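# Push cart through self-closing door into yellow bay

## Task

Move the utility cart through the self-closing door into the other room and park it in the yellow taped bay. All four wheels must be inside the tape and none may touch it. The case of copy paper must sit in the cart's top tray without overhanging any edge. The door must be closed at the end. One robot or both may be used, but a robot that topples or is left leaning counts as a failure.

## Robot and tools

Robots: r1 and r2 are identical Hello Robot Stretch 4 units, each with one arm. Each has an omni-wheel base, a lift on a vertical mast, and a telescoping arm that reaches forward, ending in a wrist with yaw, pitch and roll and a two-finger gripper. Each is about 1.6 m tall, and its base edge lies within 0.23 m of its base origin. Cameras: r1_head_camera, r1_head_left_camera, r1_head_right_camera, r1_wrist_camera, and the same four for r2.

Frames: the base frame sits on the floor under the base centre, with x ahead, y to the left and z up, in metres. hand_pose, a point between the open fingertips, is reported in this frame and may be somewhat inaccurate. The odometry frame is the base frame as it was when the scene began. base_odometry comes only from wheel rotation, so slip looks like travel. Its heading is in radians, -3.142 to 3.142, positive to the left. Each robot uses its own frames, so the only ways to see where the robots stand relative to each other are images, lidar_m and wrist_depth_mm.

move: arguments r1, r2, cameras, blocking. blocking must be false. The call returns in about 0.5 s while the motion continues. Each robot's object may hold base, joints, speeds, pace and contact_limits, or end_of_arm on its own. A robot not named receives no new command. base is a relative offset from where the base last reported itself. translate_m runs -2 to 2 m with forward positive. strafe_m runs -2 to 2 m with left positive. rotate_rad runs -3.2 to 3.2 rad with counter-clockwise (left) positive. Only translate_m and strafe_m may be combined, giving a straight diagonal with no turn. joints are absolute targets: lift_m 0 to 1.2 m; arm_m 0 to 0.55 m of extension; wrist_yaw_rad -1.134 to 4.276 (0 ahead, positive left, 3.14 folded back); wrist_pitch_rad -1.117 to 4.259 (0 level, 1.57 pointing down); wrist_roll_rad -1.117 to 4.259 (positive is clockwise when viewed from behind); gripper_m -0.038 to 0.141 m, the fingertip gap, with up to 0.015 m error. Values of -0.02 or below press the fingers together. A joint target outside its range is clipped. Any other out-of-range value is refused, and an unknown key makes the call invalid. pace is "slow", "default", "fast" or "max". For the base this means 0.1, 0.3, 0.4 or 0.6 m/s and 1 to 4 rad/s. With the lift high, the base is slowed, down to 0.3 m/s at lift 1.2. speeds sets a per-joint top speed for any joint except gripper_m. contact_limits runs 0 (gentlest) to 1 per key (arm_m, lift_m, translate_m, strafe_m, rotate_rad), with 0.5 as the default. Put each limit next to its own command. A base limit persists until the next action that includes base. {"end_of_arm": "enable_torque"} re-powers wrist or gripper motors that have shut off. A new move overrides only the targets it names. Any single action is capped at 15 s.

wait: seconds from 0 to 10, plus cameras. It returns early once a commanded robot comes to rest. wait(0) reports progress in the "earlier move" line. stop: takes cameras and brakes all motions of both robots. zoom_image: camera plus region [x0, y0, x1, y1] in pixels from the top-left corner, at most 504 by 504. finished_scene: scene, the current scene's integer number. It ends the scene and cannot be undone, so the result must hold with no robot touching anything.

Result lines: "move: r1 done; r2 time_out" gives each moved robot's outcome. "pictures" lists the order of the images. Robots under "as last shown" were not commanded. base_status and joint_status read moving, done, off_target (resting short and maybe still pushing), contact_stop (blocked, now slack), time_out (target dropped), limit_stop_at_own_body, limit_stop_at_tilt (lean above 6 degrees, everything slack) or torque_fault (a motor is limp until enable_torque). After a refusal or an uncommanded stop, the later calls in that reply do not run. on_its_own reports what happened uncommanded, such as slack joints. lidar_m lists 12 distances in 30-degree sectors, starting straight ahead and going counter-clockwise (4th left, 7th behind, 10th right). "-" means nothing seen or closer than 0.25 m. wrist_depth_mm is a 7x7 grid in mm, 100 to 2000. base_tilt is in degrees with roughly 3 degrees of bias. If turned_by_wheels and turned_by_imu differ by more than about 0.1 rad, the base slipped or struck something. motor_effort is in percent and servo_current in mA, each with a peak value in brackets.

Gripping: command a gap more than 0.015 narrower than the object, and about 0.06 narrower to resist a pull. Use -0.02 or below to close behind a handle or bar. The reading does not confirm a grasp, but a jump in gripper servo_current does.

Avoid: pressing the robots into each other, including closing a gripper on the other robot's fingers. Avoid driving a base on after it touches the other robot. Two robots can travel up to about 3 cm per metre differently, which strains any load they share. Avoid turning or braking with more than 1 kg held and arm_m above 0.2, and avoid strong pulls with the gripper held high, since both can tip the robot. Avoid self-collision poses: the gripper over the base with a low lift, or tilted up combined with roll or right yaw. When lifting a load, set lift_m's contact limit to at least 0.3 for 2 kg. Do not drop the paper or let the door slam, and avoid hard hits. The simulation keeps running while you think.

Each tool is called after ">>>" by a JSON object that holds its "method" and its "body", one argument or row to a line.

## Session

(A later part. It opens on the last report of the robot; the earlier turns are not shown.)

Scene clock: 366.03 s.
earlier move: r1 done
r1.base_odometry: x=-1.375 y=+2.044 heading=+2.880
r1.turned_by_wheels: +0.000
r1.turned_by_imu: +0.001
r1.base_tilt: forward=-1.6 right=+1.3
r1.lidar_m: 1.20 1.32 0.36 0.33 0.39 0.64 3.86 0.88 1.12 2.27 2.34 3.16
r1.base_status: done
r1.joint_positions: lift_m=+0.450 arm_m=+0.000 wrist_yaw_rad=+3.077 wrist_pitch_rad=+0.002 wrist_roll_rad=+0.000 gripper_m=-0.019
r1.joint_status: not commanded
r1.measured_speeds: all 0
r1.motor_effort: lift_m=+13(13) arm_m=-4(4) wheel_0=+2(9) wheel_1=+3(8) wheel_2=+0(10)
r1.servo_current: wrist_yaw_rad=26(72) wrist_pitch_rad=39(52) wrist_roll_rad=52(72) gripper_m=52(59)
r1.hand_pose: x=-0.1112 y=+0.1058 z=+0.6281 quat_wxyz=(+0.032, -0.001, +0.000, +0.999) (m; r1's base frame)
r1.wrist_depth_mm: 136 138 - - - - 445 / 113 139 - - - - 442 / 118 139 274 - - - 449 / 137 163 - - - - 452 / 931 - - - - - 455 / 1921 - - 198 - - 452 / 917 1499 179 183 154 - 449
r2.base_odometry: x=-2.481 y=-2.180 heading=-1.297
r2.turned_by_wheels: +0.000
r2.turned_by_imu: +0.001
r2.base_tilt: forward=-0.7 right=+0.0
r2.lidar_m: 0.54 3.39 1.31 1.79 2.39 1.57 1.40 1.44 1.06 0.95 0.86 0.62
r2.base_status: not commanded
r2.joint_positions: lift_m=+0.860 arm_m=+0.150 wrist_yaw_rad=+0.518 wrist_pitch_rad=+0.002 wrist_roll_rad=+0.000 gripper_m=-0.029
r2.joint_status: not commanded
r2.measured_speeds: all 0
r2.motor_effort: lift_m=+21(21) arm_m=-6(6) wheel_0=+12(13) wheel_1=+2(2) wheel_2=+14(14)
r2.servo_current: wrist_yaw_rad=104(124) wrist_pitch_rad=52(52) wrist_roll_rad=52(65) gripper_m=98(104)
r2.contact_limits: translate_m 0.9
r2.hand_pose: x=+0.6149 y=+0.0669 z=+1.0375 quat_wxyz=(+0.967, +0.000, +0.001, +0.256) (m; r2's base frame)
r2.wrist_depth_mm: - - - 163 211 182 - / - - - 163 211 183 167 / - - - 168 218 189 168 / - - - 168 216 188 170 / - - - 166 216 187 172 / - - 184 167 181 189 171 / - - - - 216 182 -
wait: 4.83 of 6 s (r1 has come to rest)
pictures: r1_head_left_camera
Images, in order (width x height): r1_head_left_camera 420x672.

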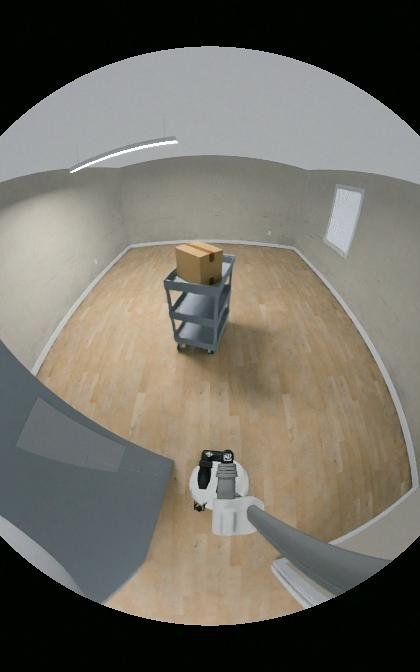

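>>> {"method": "move", "body": {
  "r1": {"base":{"translate_m":0.65,"strafe_m":-0.75},"joints":{"lift_m":0.75}},
  "blocking": false,
  "cameras": []
}}

>>> {"method": "wait", "body": {
  "seconds": 6,
  "cameras": ["r1_head_left_camera"]
}}

>>> {"method": "move", "body": {
  "r1": {"base":{"translate_m":1.95}},
  "blocking": false,
  "cameras": []
}}

>>> {"method": "wait", "body": {
  "seconds": 9,
  "cameras": []
}}

>>> {"method": "move", "body": {
  "r1": {"base":{"rotate_rad":3.14}},
  "blocking": false,
  "cameras": []
}}

>>> {"method": "wait", "body": {
  "seconds": 5,
  "cameras": ["r1_head_left_camera","r1_head_camera","r1_head_right_camera"]
}}

>>> {"method": "zoom_image", "body": {
  "camera": "r1_head_right_camera",
  "region": [150, 200, 420, 500]
}}

Scene clock: 375.77 s.
move: r1 moving
r1.base_odometry: x=-1.389 y=+2.073 heading=+2.880
r1.turned_by_wheels: +0.000
r1.turned_by_imu: -0.001
r1.base_tilt: forward=-1.6 right=+1.3
r1.lidar_m: 1.17 1.28 0.38 0.36 0.40 0.68 3.89 0.90 1.15 2.27 2.33 3.15
r1.base_status: translate_m moving; strafe_m moving
r1.joint_positions: lift_m=+0.487 arm_m=+0.000 wrist_yaw_rad=+3.077 wrist_pitch_rad=+0.002 wrist_roll_rad=+0.000 gripper_m=-0.019
r1.joint_status: lift_m moving
r1.measured_speeds: translate_m=+0.079 strafe_m=-0.094 rotate_rad=-0.003 lift_m=+0.146 arm_m=+0.000 wrist_yaw_rad=+0.000 wrist_pitch_rad=+0.000 wrist_roll_rad=+0.000
r1.motor_effort: lift_m=+25(26) arm_m=-4(4) wheel_0=+9(9) wheel_1=-4(6) wheel_2=-8(9)
r1.servo_current: wrist_yaw_rad=46(65) wrist_pitch_rad=39(46) wrist_roll_rad=33(65) gripper_m=52(59)
r1.hand_pose: x=-0.1112 y=+0.1058 z=+0.6650 quat_wxyz=(+0.032, -0.001, +0.000, +0.999) (m; r1's base frame)
r1.wrist_depth_mm: 136 138 - - - - 473 / 113 139 - - - - 480 / 118 140 279 - - - 480 / 137 165 - - - - 484 / 976 - - - - - 484 / 960 - - 198 - - 484 / 960 1618 179 183 154 - 477
r2: as last shown
r2.turned_by_imu: +0.000
r2.base_tilt: forward=-0.6 right=+0.0
r2.lidar_m: 0.54 3.38 1.29 1.78 2.43 1.56 1.41 1.44 1.03 0.91 0.86 0.63
r2.motor_effort: lift_m=+21(21) arm_m=-6(6) wheel_0=+12(13) wheel_1=+1(2) wheel_2=+14(14)
r2.servo_current: wrist_yaw_rad=111(111) wrist_pitch_rad=39(46) wrist_roll_rad=39(52) gripper_m=104(104)
r2.contact_limits: translate_m 0.9
r2.wrist_depth_mm: - - - 162 210 181 - / - - - 163 211 184 167 / - - - 167 216 189 169 / - - - 168 215 187 170 / - - - 166 217 187 171 / - - 183 167 181 189 171 / - - - - 215 182 -
pictures: none
No camera images: "cameras" was empty.

Scene clock: 380.03 s.
earlier move: r1 done
r1.base_odometry: x=-1.809 y=+2.936 heading=+2.880
r1.turned_by_wheels: +0.000
r1.turned_by_imu: -0.003
r1.base_tilt: forward=-1.6 right=+1.3
r1.lidar_m: 4.35 1.05 0.97 1.67 1.15 1.74 1.42 1.47 1.58 1.51 1.58 2.13
r1.base_status: done
r1.joint_positions: lift_m=+0.750 arm_m=+0.000 wrist_yaw_rad=+3.077 wrist_pitch_rad=+0.002 wrist_roll_rad=+0.000 gripper_m=-0.019
r1.joint_status: all done
r1.measured_speeds: all 0
r1.motor_effort: lift_m=+25(29) arm_m=-4(4) wheel_0=+2(12) wheel_1=-2(7) wheel_2=-1(9)
r1.servo_current: wrist_yaw_rad=59(72) wrist_pitch_rad=46(52) wrist_roll_rad=39(72) gripper_m=52(59)
r1.hand_pose: x=-0.1112 y=+0.1058 z=+0.9271 quat_wxyz=(+0.032, -0.001, +0.000, +0.999) (m; r1's base frame)
r1.wrist_depth_mm: 136 138 - - - - - / 114 139 - - - - - / 116 140 233 - - - - / 137 163 - - - - - / - - - - - - - / - - 183 198 - - - / - 132 163 147 154 - -
r2.base_odometry: x=-2.481 y=-2.180 heading=-1.297
r2.turned_by_wheels: +0.000
r2.turned_by_imu: +0.001
r2.base_tilt: forward=-0.7 right=+0.0
r2.lidar_m: 0.56 1.65 1.34 1.77 2.40 1.55 1.38 1.45 1.04 0.93 0.84 0.62
r2.base_status: not commanded
r2.joint_positions: lift_m=+0.860 arm_m=+0.150 wrist_yaw_rad=+0.518 wrist_pitch_rad=+0.002 wrist_roll_rad=+0.000 gripper_m=-0.029
r2.joint_status: not commanded
r2.measured_speeds: all 0
r2.motor_effort: lift_m=+21(21) arm_m=-6(6) wheel_0=+12(13) wheel_1=+2(2) wheel_2=+14(14)
r2.servo_current: wrist_yaw_rad=104(117) wrist_pitch_rad=39(46) wrist_roll_rad=52(59) gripper_m=91(111)
r2.contact_limits: translate_m 0.9
r2.hand_pose: x=+0.6149 y=+0.0669 z=+1.0375 quat_wxyz=(+0.967, +0.000, +0.001, +0.256) (m; r2's base frame)
r2.wrist_depth_mm: - - - 163 211 182 - / - - - 163 211 183 167 / - - - 168 217 189 168 / - - - 168 216 187 170 / - - - 167 217 187 172 / - - 183 167 180 188 172 / - - - - 215 182 -
wait: 4.27 of 6 s (r1 has come to rest)
pictures: r1_head_left_camera
Images, in order (width x height): r1_head_left_camera 420x672.

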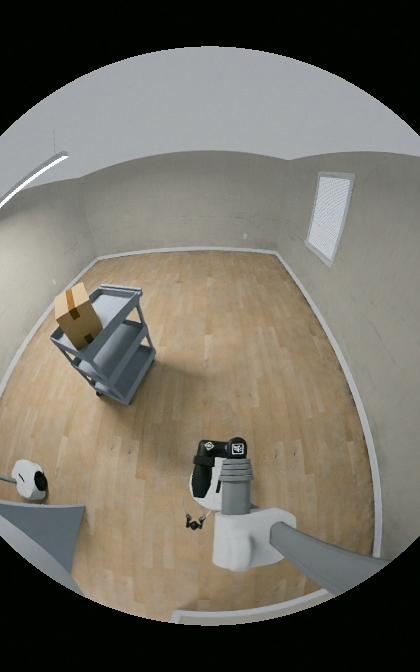

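Scene clock: 380.53 s.
move: r1 moving
r1.base_odometry: x=-1.839 y=+2.944 heading=+2.881
r1.turned_by_wheels: +0.000
r1.turned_by_imu: +0.000
r1.base_tilt: forward=-1.6 right=+1.3
r1.lidar_m: 4.30 1.05 0.96 1.70 1.20 1.71 1.43 1.48 1.60 1.51 1.57 2.11
r1.base_status: translate_m moving
r1.joint_positions: lift_m=+0.750 arm_m=+0.000 wrist_yaw_rad=+3.077 wrist_pitch_rad=+0.002 wrist_roll_rad=+0.000 gripper_m=-0.019
r1.joint_status: not commanded
r1.measured_speeds: translate_m=+0.121 strafe_m=+0.000 rotate_rad=+0.002 lift_m=+0.000 arm_m=+0.000 wrist_yaw_rad=+0.000 wrist_pitch_rad=+0.000 wrist_roll_rad=+0.000
r1.motor_effort: lift_m=+25(25) arm_m=-4(4) wheel_0=+6(8) wheel_1=+6(8) wheel_2=-9(9)
r1.servo_current: wrist_yaw_rad=65(65) wrist_pitch_rad=39(46) wrist_roll_rad=59(59) gripper_m=59(59)
r1.hand_pose: x=-0.1112 y=+0.1058 z=+0.9271 quat_wxyz=(+0.032, -0.001, +0.000, +0.999) (m; r1's base frame)
r1.wrist_depth_mm: 137 138 - - - - - / 113 139 - - - - - / 117 139 224 - - - - / 137 162 - - - - - / - - - - - - - / - - 183 198 - - - / - 133 163 147 154 - -
r2: as last shown
r2.turned_by_imu: +0.000
r2.base_tilt: forward=-0.6 right=+0.0
r2.lidar_m: 0.55 1.66 1.32 1.78 2.42 1.57 1.42 1.43 1.04 0.94 0.84 0.63
r2.motor_effort: lift_m=+21(21) arm_m=-6(6) wheel_0=+12(13) wheel_1=+1(2) wheel_2=+14(14)
r2.servo_current: wrist_yaw_rad=104(111) wrist_pitch_rad=39(46) wrist_roll_rad=59(59) gripper_m=111(111)
r2.contact_limits: translate_m 0.9
r2.wrist_depth_mm: - - - 163 210 182 - / - - - 163 211 184 168 / - - - 167 217 189 169 / - - - 168 216 187 170 / - - - 166 216 187 171 / - - 184 167 181 188 172 / - - - - 215 182 -
pictures: none
No camera images: "cameras" was empty.

Scene clock: 388.03 s.
earlier move: r1 done
r1.base_odometry: x=-3.693 y=+3.440 heading=+2.881
r1.turned_by_wheels: +0.000
r1.turned_by_imu: +0.001
r1.base_tilt: forward=-1.6 right=+1.3
r1.lidar_m: 2.42 2.51 3.35 3.26 1.00 0.93 3.42 2.17 1.54 1.44 1.48 2.00
r1.base_status: done
r1.joint_positions: lift_m=+0.750 arm_m=+0.000 wrist_yaw_rad=+3.077 wrist_pitch_rad=+0.002 wrist_roll_rad=+0.000 gripper_m=-0.019
r1.joint_status: not commanded
r1.measured_speeds: all 0
r1.motor_effort: lift_m=+25(25) arm_m=-4(4) wheel_0=+3(9) wheel_1=+2(9) wheel_2=+1(9)
r1.servo_current: wrist_yaw_rad=46(78) wrist_pitch_rad=39(52) wrist_roll_rad=72(72) gripper_m=46(65)
r1.hand_pose: x=-0.1112 y=+0.1058 z=+0.9271 quat_wxyz=(+0.032, -0.001, +0.000, +0.999) (m; r1's base frame)
r1.wrist_depth_mm: 136 139 - - - - - / 114 139 - - - - - / 116 140 285 - - - - / 137 164 - - - 1255 1160 / - - - - - 1397 - / - - - 199 - - - / - - 180 184 154 - -
r2.base_odometry: x=-2.481 y=-2.180 heading=-1.297
r2.turned_by_wheels: +0.000
r2.turned_by_imu: +0.001
r2.base_tilt: forward=-0.7 right=+0.0
r2.lidar_m: 0.55 3.37 1.31 1.77 2.42 1.56 1.40 1.44 1.04 0.92 0.85 0.63
r2.base_status: not commanded
r2.joint_positions: lift_m=+0.860 arm_m=+0.150 wrist_yaw_rad=+0.518 wrist_pitch_rad=+0.002 wrist_roll_rad=+0.000 gripper_m=-0.029
r2.joint_status: not commanded
r2.measured_speeds: all 0
r2.motor_effort: lift_m=+21(21) arm_m=-6(6) wheel_0=+12(13) wheel_1=+2(2) wheel_2=+14(15)
r2.servo_current: wrist_yaw_rad=98(117) wrist_pitch_rad=33(46) wrist_roll_rad=59(65) gripper_m=91(111)
r2.contact_limits: translate_m 0.9
r2.hand_pose: x=+0.6149 y=+0.0669 z=+1.0375 quat_wxyz=(+0.967, +0.000, +0.001, +0.256) (m; r2's base frame)
r2.wrist_depth_mm: - - - 163 211 182 - / - - - 163 213 183 167 / - - - 167 217 189 168 / - - - 167 216 187 170 / - - - 166 217 188 171 / - - 183 167 180 189 172 / - - - - 215 182 -
wait: 7.50 of 9 s (r1 has come to rest)
pictures: none
No camera images: "cameras" was empty.

Scene clock: 388.53 s.
move: r1 moving
r1.base_odometry: x=-3.693 y=+3.440 heading=+3.132
r1.turned_by_wheels: +0.252
r1.turned_by_imu: +0.252
r1.base_tilt: forward=-1.6 right=+1.3
r1.lidar_m: 2.43 2.75 3.28 3.24 0.94 1.56 3.27 1.78 1.47 1.46 1.62 2.43
r1.base_status: rotate_rad moving
r1.joint_positions: lift_m=+0.750 arm_m=+0.000 wrist_yaw_rad=+3.077 wrist_pitch_rad=+0.002 wrist_roll_rad=+0.000 gripper_m=-0.019
r1.joint_status: not commanded
r1.measured_speeds: translate_m=+0.000 strafe_m=+0.002 rotate_rad=+0.974 lift_m=+0.000 arm_m=+0.000 wrist_yaw_rad=+0.000 wrist_pitch_rad=+0.000 wrist_roll_rad=+0.000
r1.motor_effort: lift_m=+24(25) arm_m=-4(4) wheel_0=-7(8) wheel_1=-6(8) wheel_2=-7(7)
r1.servo_current: wrist_yaw_rad=65(65) wrist_pitch_rad=52(52) wrist_roll_rad=52(72) gripper_m=46(59)
r1.hand_pose: x=-0.1112 y=+0.1058 z=+0.9271 quat_wxyz=(+0.032, -0.001, +0.000, +0.999) (m; r1's base frame)
r1.wrist_depth_mm: 136 139 - - - - - / 116 139 - - - - - / 118 140 - - - - - / 137 163 - - - - - / - - - - - - - / - - - 198 - - - / - - 179 183 154 - 1921
r2: as last shown
r2.turned_by_imu: +0.000
r2.base_tilt: forward=-0.6 right=+0.1
r2.lidar_m: 0.55 3.37 1.31 1.81 2.36 1.54 1.40 1.44 1.03 0.95 0.85 0.63
r2.motor_effort: lift_m=+21(21) arm_m=-6(6) wheel_0=+12(13) wheel_1=+1(2) wheel_2=+14(14)
r2.servo_current: wrist_yaw_rad=111(111) wrist_pitch_rad=39(46) wrist_roll_rad=39(59) gripper_m=91(104)
r2.contact_limits: translate_m 0.9
r2.wrist_depth_mm: - - - 163 211 182 - / - - - 163 213 185 167 / - - - 167 217 189 169 / - - - 168 216 187 170 / - - - 166 216 187 171 / - - 184 167 181 189 171 / - - - - 215 182 -
pictures: none
No camera images: "cameras" was empty.

Scene clock: 390.90 s.
earlier move: r1 done
r1.base_odometry: x=-3.693 y=+3.440 heading=-0.263
r1.turned_by_wheels: +2.888
r1.turned_by_imu: +2.903
r1.base_tilt: forward=-1.6 right=+1.3
r1.lidar_m: 3.34 2.21 1.54 1.44 1.45 1.99 2.43 2.52 3.34 3.28 1.02 0.95
r1.base_status: done
r1.joint_positions: lift_m=+0.750 arm_m=+0.000 wrist_yaw_rad=+3.077 wrist_pitch_rad=+0.002 wrist_roll_rad=+0.000 gripper_m=-0.019
r1.joint_status: not commanded
r1.measured_speeds: all 0
r1.motor_effort: lift_m=+24(25) arm_m=-4(4) wheel_0=-3(9) wheel_1=+0(10) wheel_2=-2(8)
r1.servo_current: wrist_yaw_rad=59(65) wrist_pitch_rad=39(52) wrist_roll_rad=46(72) gripper_m=52(59)
r1.hand_pose: x=-0.1112 y=+0.1058 z=+0.9272 quat_wxyz=(+0.032, -0.001, +0.000, +0.999) (m; r1's base frame)
r1.wrist_depth_mm: 137 139 - - - - - / 116 140 - - - - - / 118 140 - - - - - / 137 164 - - - - - / - - - - - - - / - - - 198 - - - / - - 180 183 154 - -
r2.base_odometry: x=-2.481 y=-2.180 heading=-1.297
r2.turned_by_wheels: +0.000
r2.turned_by_imu: +0.000
r2.base_tilt: forward=-0.7 right=+0.0
r2.lidar_m: 0.55 3.38 1.33 1.79 2.37 1.57 1.41 1.43 1.06 0.94 0.85 0.61
r2.base_status: not commanded
r2.joint_positions: lift_m=+0.860 arm_m=+0.150 wrist_yaw_rad=+0.518 wrist_pitch_rad=+0.002 wrist_roll_rad=+0.000 gripper_m=-0.029
r2.joint_status: not commanded
r2.measured_speeds: all 0
r2.motor_effort: lift_m=+21(21) arm_m=-5(6) wheel_0=+12(13) wheel_1=+1(2) wheel_2=+14(14)
r2.servo_current: wrist_yaw_rad=104(117) wrist_pitch_rad=39(46) wrist_roll_rad=39(65) gripper_m=98(104)
r2.contact_limits: translate_m 0.9
r2.hand_pose: x=+0.6149 y=+0.0669 z=+1.0375 quat_wxyz=(+0.967, +0.000, +0.001, +0.256) (m; r2's base frame)
r2.wrist_depth_mm: - - - 163 211 182 - / - - - 163 211 184 168 / - - - 167 218 189 168 / - - - 168 216 187 170 / - - - 166 217 187 171 / - - 184 167 180 189 171 / - - - - 215 182 -
wait: 2.37 of 5 s (r1 has come to rest)
pictures: r1_head_camera, r1_head_left_camera, r1_head_right_camera
Images, in order (width x height): r1_head_camera 420x560, r1_head_left_camera 420x672, r1_head_right_camera 420x672.

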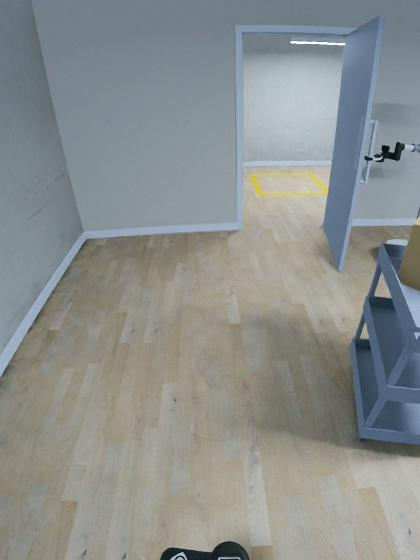

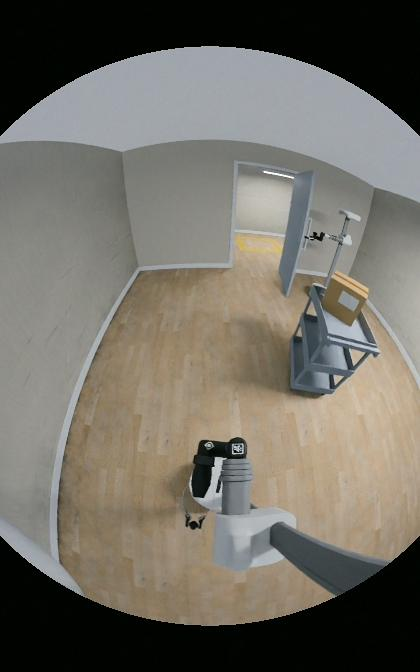

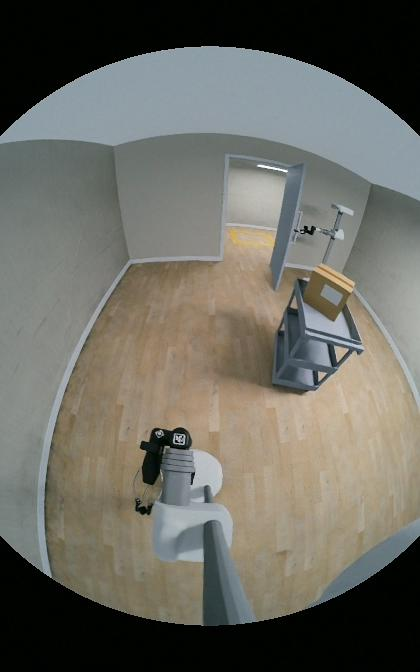

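Scaled by 1.680 from the camera's 420x672 image, which has a finer 600x960 frame.

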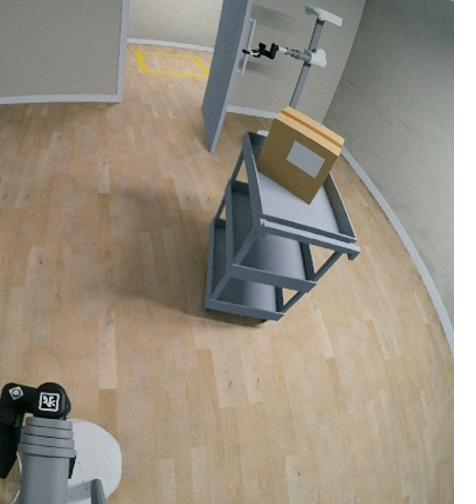

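>>> {"method": "move", "body": {
  "r1": {"base":{"translate_m":-0.25,"strafe_m":-0.8},"joints":{"wrist_yaw_rad":0.0,"gripper_m":0.1,"lift_m":0.85}},
  "blocking": false,
  "cameras": []
}}

>>> {"method": "wait", "body": {
  "seconds": 4,
  "cameras": []
}}

>>> {"method": "wait", "body": {
  "seconds": 2,
  "cameras": ["r1_head_camera","r1_wrist_camera","r1_head_left_camera"]
}}

>>> {"method": "zoom_image", "body": {
  "camera": "r1_head_left_camera",
  "region": [120, 200, 340, 520]
}}

Scene clock: 401.50 s.
move: r1 moving
r1.base_odometry: x=-3.710 y=+3.413 heading=-0.262
r1.turned_by_wheels: +0.000
r1.turned_by_imu: +0.000
r1.base_tilt: forward=-1.6 right=+1.2
r1.lidar_m: 3.36 2.26 1.56 1.46 1.48 2.03 2.42 2.52 3.29 3.24 1.03 0.95
r1.base_status: translate_m moving; strafe_m moving
r1.joint_positions: lift_m=+0.787 arm_m=+0.000 wrist_yaw_rad=+2.493 wrist_pitch_rad=+0.002 wrist_roll_rad=+0.000 gripper_m=+0.005
r1.joint_status: lift_m moving; wrist_yaw_rad moving; gripper_m moving
r1.measured_speeds: translate_m=-0.039 strafe_m=-0.119 rotate_rad=+0.000 lift_m=+0.146 arm_m=+0.000 wrist_yaw_rad=-1.820 wrist_pitch_rad=+0.000 wrist_roll_rad=+0.000
r1.motor_effort: lift_m=+27(28) arm_m=-4(4) wheel_0=+7(10) wheel_1=-10(10) wheel_2=+6(6)
r1.servo_current: wrist_yaw_rad=104(117) wrist_pitch_rad=46(46) wrist_roll_rad=52(59) gripper_m=65(85)
r1.hand_pose: x=-0.0062 y=+0.2438 z=+0.9650 quat_wxyz=(+0.318, -0.001, +0.000, +0.948) (m; r1's base frame)
r1.wrist_depth_mm: - - - - 1708 1430 1229 / - - - - 1756 1464 1229 / - - - - 1708 1464 1205 / - - - - 1708 1430 1205 / - - - - - 1430 1255 / - - - 202 176 - - / - - 188 183 145 - -
r2: as last shown
r2.lidar_m: 0.55 3.38 1.32 1.78 2.42 1.57 1.41 1.42 1.05 0.94 0.86 0.62
r2.motor_effort: lift_m=+21(21) arm_m=-6(6) wheel_0=+12(13) wheel_1=+2(2) wheel_2=+14(14)
r2.servo_current: wrist_yaw_rad=91(117) wrist_pitch_rad=39(46) wrist_roll_rad=52(52) gripper_m=98(104)
r2.contact_limits: translate_m 0.9
r2.wrist_depth_mm: - - - 163 211 182 - / - - - 163 213 183 167 / - - - 167 218 189 168 / - - - 168 215 187 170 / - - - 166 217 187 171 / - - 183 167 181 189 171 / - - - - 215 182 -
pictures: none
No camera images: "cameras" was empty.

Scene clock: 405.27 s.
earlier move: r1 done
r1.base_odometry: x=-4.142 y=+2.732 heading=-0.263
r1.turned_by_wheels: +0.000
r1.turned_by_imu: -0.005
r1.base_tilt: forward=-1.6 right=+1.2
r1.lidar_m: 0.88 3.39 2.36 2.19 2.26 2.26 2.11 2.21 2.63 2.49 2.56 0.88
r1.base_status: done
r1.joint_positions: lift_m=+0.850 arm_m=+0.000 wrist_yaw_rad=+0.003 wrist_pitch_rad=+0.002 wrist_roll_rad=+0.000 gripper_m=+0.100
r1.joint_status: all done
r1.measured_speeds: all 0
r1.motor_effort: lift_m=+25(28) arm_m=-4(4) wheel_0=+2(10) wheel_1=+0(12) wheel_2=+1(6)
r1.servo_current: wrist_yaw_rad=33(124) wrist_pitch_rad=39(52) wrist_roll_rad=52(65) gripper_m=39(91)
r1.hand_pose: x=+0.4595 y=-0.0867 z=+1.0271 quat_wxyz=(+1.000, +0.000, +0.001, +0.001) (m; r1's base frame)
r1.wrist_depth_mm: - - - - - - - / - - - - - - - / - - - - - - - / - - - 1078 - - - / - - - 991 - - - / - - 195 976 190 - - / - - - 139 - - -
r2.base_odometry: x=-2.481 y=-2.180 heading=-1.297
r2.turned_by_wheels: +0.000
r2.turned_by_imu: +0.001
r2.base_tilt: forward=-0.7 right=+0.1
r2.lidar_m: 0.54 3.38 1.32 1.79 2.41 1.53 1.41 1.44 1.03 0.95 0.85 0.65
r2.base_status: not commanded
r2.joint_positions: lift_m=+0.860 arm_m=+0.150 wrist_yaw_rad=+0.518 wrist_pitch_rad=+0.002 wrist_roll_rad=+0.000 gripper_m=-0.029
r2.joint_status: not commanded
r2.measured_speeds: all 0
r2.on_its_own: wrist_yaw_rad is at rest, and its servo_current (111 mA) is outside its rest range (0 to 104 mA)
r2.motor_effort: lift_m=+21(21) arm_m=-6(6) wheel_0=+13(13) wheel_1=+1(2) wheel_2=+14(14)
r2.servo_current: wrist_yaw_rad=111(117) wrist_pitch_rad=39(52) wrist_roll_rad=46(59) gripper_m=104(111)
r2.contact_limits: translate_m 0.9
r2.hand_pose: x=+0.6149 y=+0.0669 z=+1.0375 quat_wxyz=(+0.967, +0.000, +0.001, +0.256) (m; r2's base frame)
r2.wrist_depth_mm: - - - 163 211 182 - / - - - 163 212 184 167 / - - - 167 218 189 168 / - - - 168 216 187 170 / - - - 166 216 188 171 / - - 183 167 181 188 172 / - - - - 216 182 -
wait: 3.77 of 4 s (r1 has come to rest)
pictures: none
No camera images: "cameras" was empty.

Scene clock: 407.27 s.
r1.base_odometry: x=-4.142 y=+2.732 heading=-0.263
r1.turned_by_wheels: +0.000
r1.turned_by_imu: +0.000
r1.base_tilt: forward=-1.6 right=+1.3
r1.lidar_m: 0.91 3.36 2.37 2.19 2.27 2.23 2.12 2.22 2.64 2.49 2.56 0.91
r1.base_status: done
r1.joint_positions: lift_m=+0.850 arm_m=+0.000 wrist_yaw_rad=+0.003 wrist_pitch_rad=+0.002 wrist_roll_rad=+0.000 gripper_m=+0.100
r1.joint_status: all done
r1.measured_speeds: all 0
r1.motor_effort: lift_m=+25(28) arm_m=-4(4) wheel_0=+2(10) wheel_1=+0(12) wheel_2=+1(6)
r1.servo_current: wrist_yaw_rad=52(124) wrist_pitch_rad=46(52) wrist_roll_rad=65(65) gripper_m=46(91)
r1.hand_pose: x=+0.4595 y=-0.0867 z=+1.0271 quat_wxyz=(+1.000, +0.000, +0.001, +0.001) (m; r1's base frame)
r1.wrist_depth_mm: - - - - - - - / - - - - - - - / - - - - - - - / - - - 1078 - - - / - - - 1025 - - - / - - 195 1008 190 - - / - - - 139 - - -
r2.base_odometry: x=-2.481 y=-2.180 heading=-1.297
r2.turned_by_wheels: +0.000
r2.turned_by_imu: +0.000
r2.base_tilt: forward=-0.6 right=+0.1
r2.lidar_m: 0.55 3.39 1.32 1.84 2.38 1.55 1.40 1.44 1.04 0.93 0.85 0.63
r2.base_status: not commanded
r2.joint_positions: lift_m=+0.860 arm_m=+0.150 wrist_yaw_rad=+0.518 wrist_pitch_rad=+0.002 wrist_roll_rad=+0.000 gripper_m=-0.029
r2.joint_status: not commanded
r2.measured_speeds: all 0
r2.motor_effort: lift_m=+21(21) arm_m=-5(6) wheel_0=+12(13) wheel_1=+2(2) wheel_2=+14(14)
r2.servo_current: wrist_yaw_rad=104(117) wrist_pitch_rad=39(52) wrist_roll_rad=59(59) gripper_m=98(111)
r2.contact_limits: translate_m 0.9
r2.hand_pose: x=+0.6149 y=+0.0669 z=+1.0375 quat_wxyz=(+0.967, +0.000, +0.001, +0.256) (m; r2's base frame)
r2.wrist_depth_mm: - - - 163 211 182 - / - - - 163 212 184 168 / - - - 167 218 189 168 / - - - 168 216 187 170 / - - - 166 217 187 171 / - - 183 167 180 189 172 / - - - - 215 182 -
wait: 2.00 s; at rest by 0.27 s
pictures: r1_head_camera, r1_head_left_camera, r1_wrist_camera
Images, in order (width x height): r1_head_camera 420x560, r1_head_left_camera 420x672, r1_wrist_camera 616x392.

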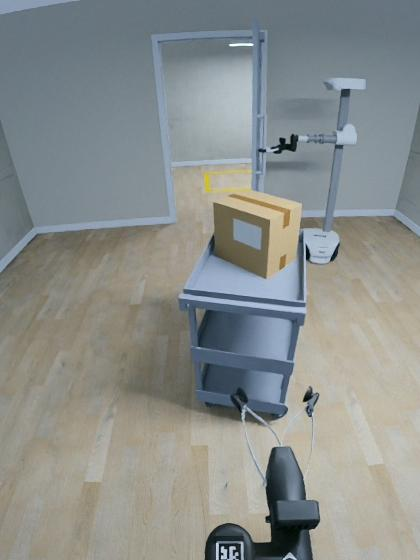

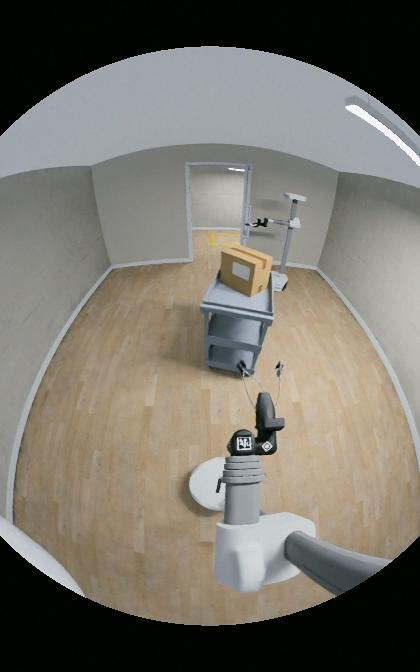

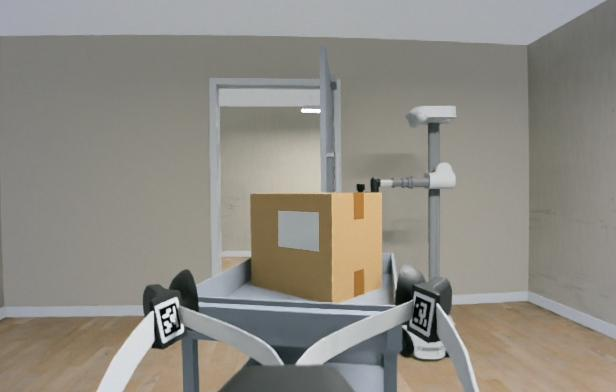

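Scaled by 1.575 from the camera's 420x672 image, which has a finer 600x960 frame.

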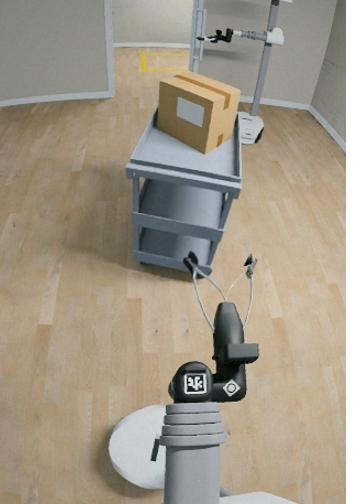

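>>> {"method": "move", "body": {
  "blocking": false,
  "cameras": ["r1_wrist_camera","r1_head_camera"]
}}

Scene clock: 425.97 s.
r1.base_odometry: x=-4.142 y=+2.732 heading=-0.263
r1.turned_by_wheels: +0.000
r1.turned_by_imu: +0.000
r1.base_tilt: forward=-1.6 right=+1.3
r1.lidar_m: 0.89 3.37 2.38 2.20 2.28 2.23 2.14 2.21 2.63 2.49 2.55 0.90
r1.base_status: done
r1.joint_positions: lift_m=+0.850 arm_m=+0.000 wrist_yaw_rad=+0.003 wrist_pitch_rad=+0.002 wrist_roll_rad=+0.000 gripper_m=+0.100
r1.joint_status: all done
r1.measured_speeds: all 0
r1.motor_effort: lift_m=+25(28) arm_m=-4(4) wheel_0=+3(10) wheel_1=+0(12) wheel_2=+1(6)
r1.servo_current: wrist_yaw_rad=65(124) wrist_pitch_rad=39(52) wrist_roll_rad=33(65) gripper_m=46(91)
r1.hand_pose: x=+0.4595 y=-0.0867 z=+1.0271 quat_wxyz=(+1.000, +0.000, +0.001, +0.001) (m; r1's base frame)
r1.wrist_depth_mm: - - - - - - - / - - - - - - - / - - - - - - - / - - - 1078 - - - / - - - 1025 - - - / - - 195 1008 190 - - / - - - 140 - - -
r2.base_odometry: x=-2.481 y=-2.180 heading=-1.297
r2.turned_by_wheels: +0.000
r2.turned_by_imu: +0.000
r2.base_tilt: forward=-0.6 right=+0.0
r2.lidar_m: 0.57 3.36 1.31 1.81 2.38 1.56 1.41 1.44 1.05 0.94 0.86 0.63
r2.base_status: not commanded
r2.joint_positions: lift_m=+0.860 arm_m=+0.150 wrist_yaw_rad=+0.518 wrist_pitch_rad=+0.002 wrist_roll_rad=+0.000 gripper_m=-0.029
r2.joint_status: not commanded
r2.measured_speeds: all 0
r2.motor_effort: lift_m=+21(21) arm_m=-6(6) wheel_0=+12(13) wheel_1=+2(2) wheel_2=+14(14)
r2.servo_current: wrist_yaw_rad=98(117) wrist_pitch_rad=39(52) wrist_roll_rad=46(59) gripper_m=98(111)
r2.contact_limits: translate_m 0.9
r2.hand_pose: x=+0.6149 y=+0.0669 z=+1.0375 quat_wxyz=(+0.967, +0.000, +0.001, +0.256) (m; r2's base frame)
r2.wrist_depth_mm: - - - 163 211 182 - / - - - 163 212 184 168 / - - - 167 218 189 168 / - - - 168 216 187 170 / - - - 167 218 187 171 / - - 183 167 181 188 171 / - - - - 215 182 -
pictures: r1_head_camera, r1_wrist_camera
Images, in order (width x height): r1_head_camera 420x560, r1_wrist_camera 616x392.

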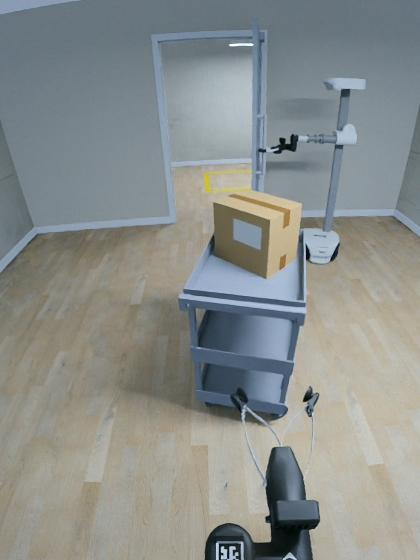

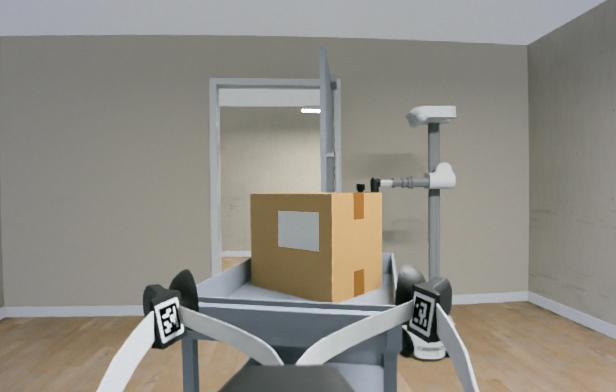

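>>> {"method": "zoom_image", "body": {
  "camera": "r1_wrist_camera",
  "region": [160, 240, 440, 392]
}}

>>> {"method": "zoom_image", "body": {
  "camera": "r1_head_camera",
  "region": [160, 170, 340, 430]
}}

Scaled by 1.800.

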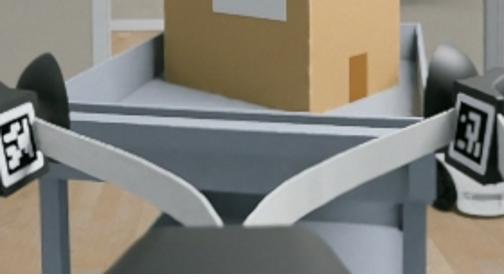

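Scaled by 1.938 from the camera's 420x560 image, which has a finer 600x800 frame.

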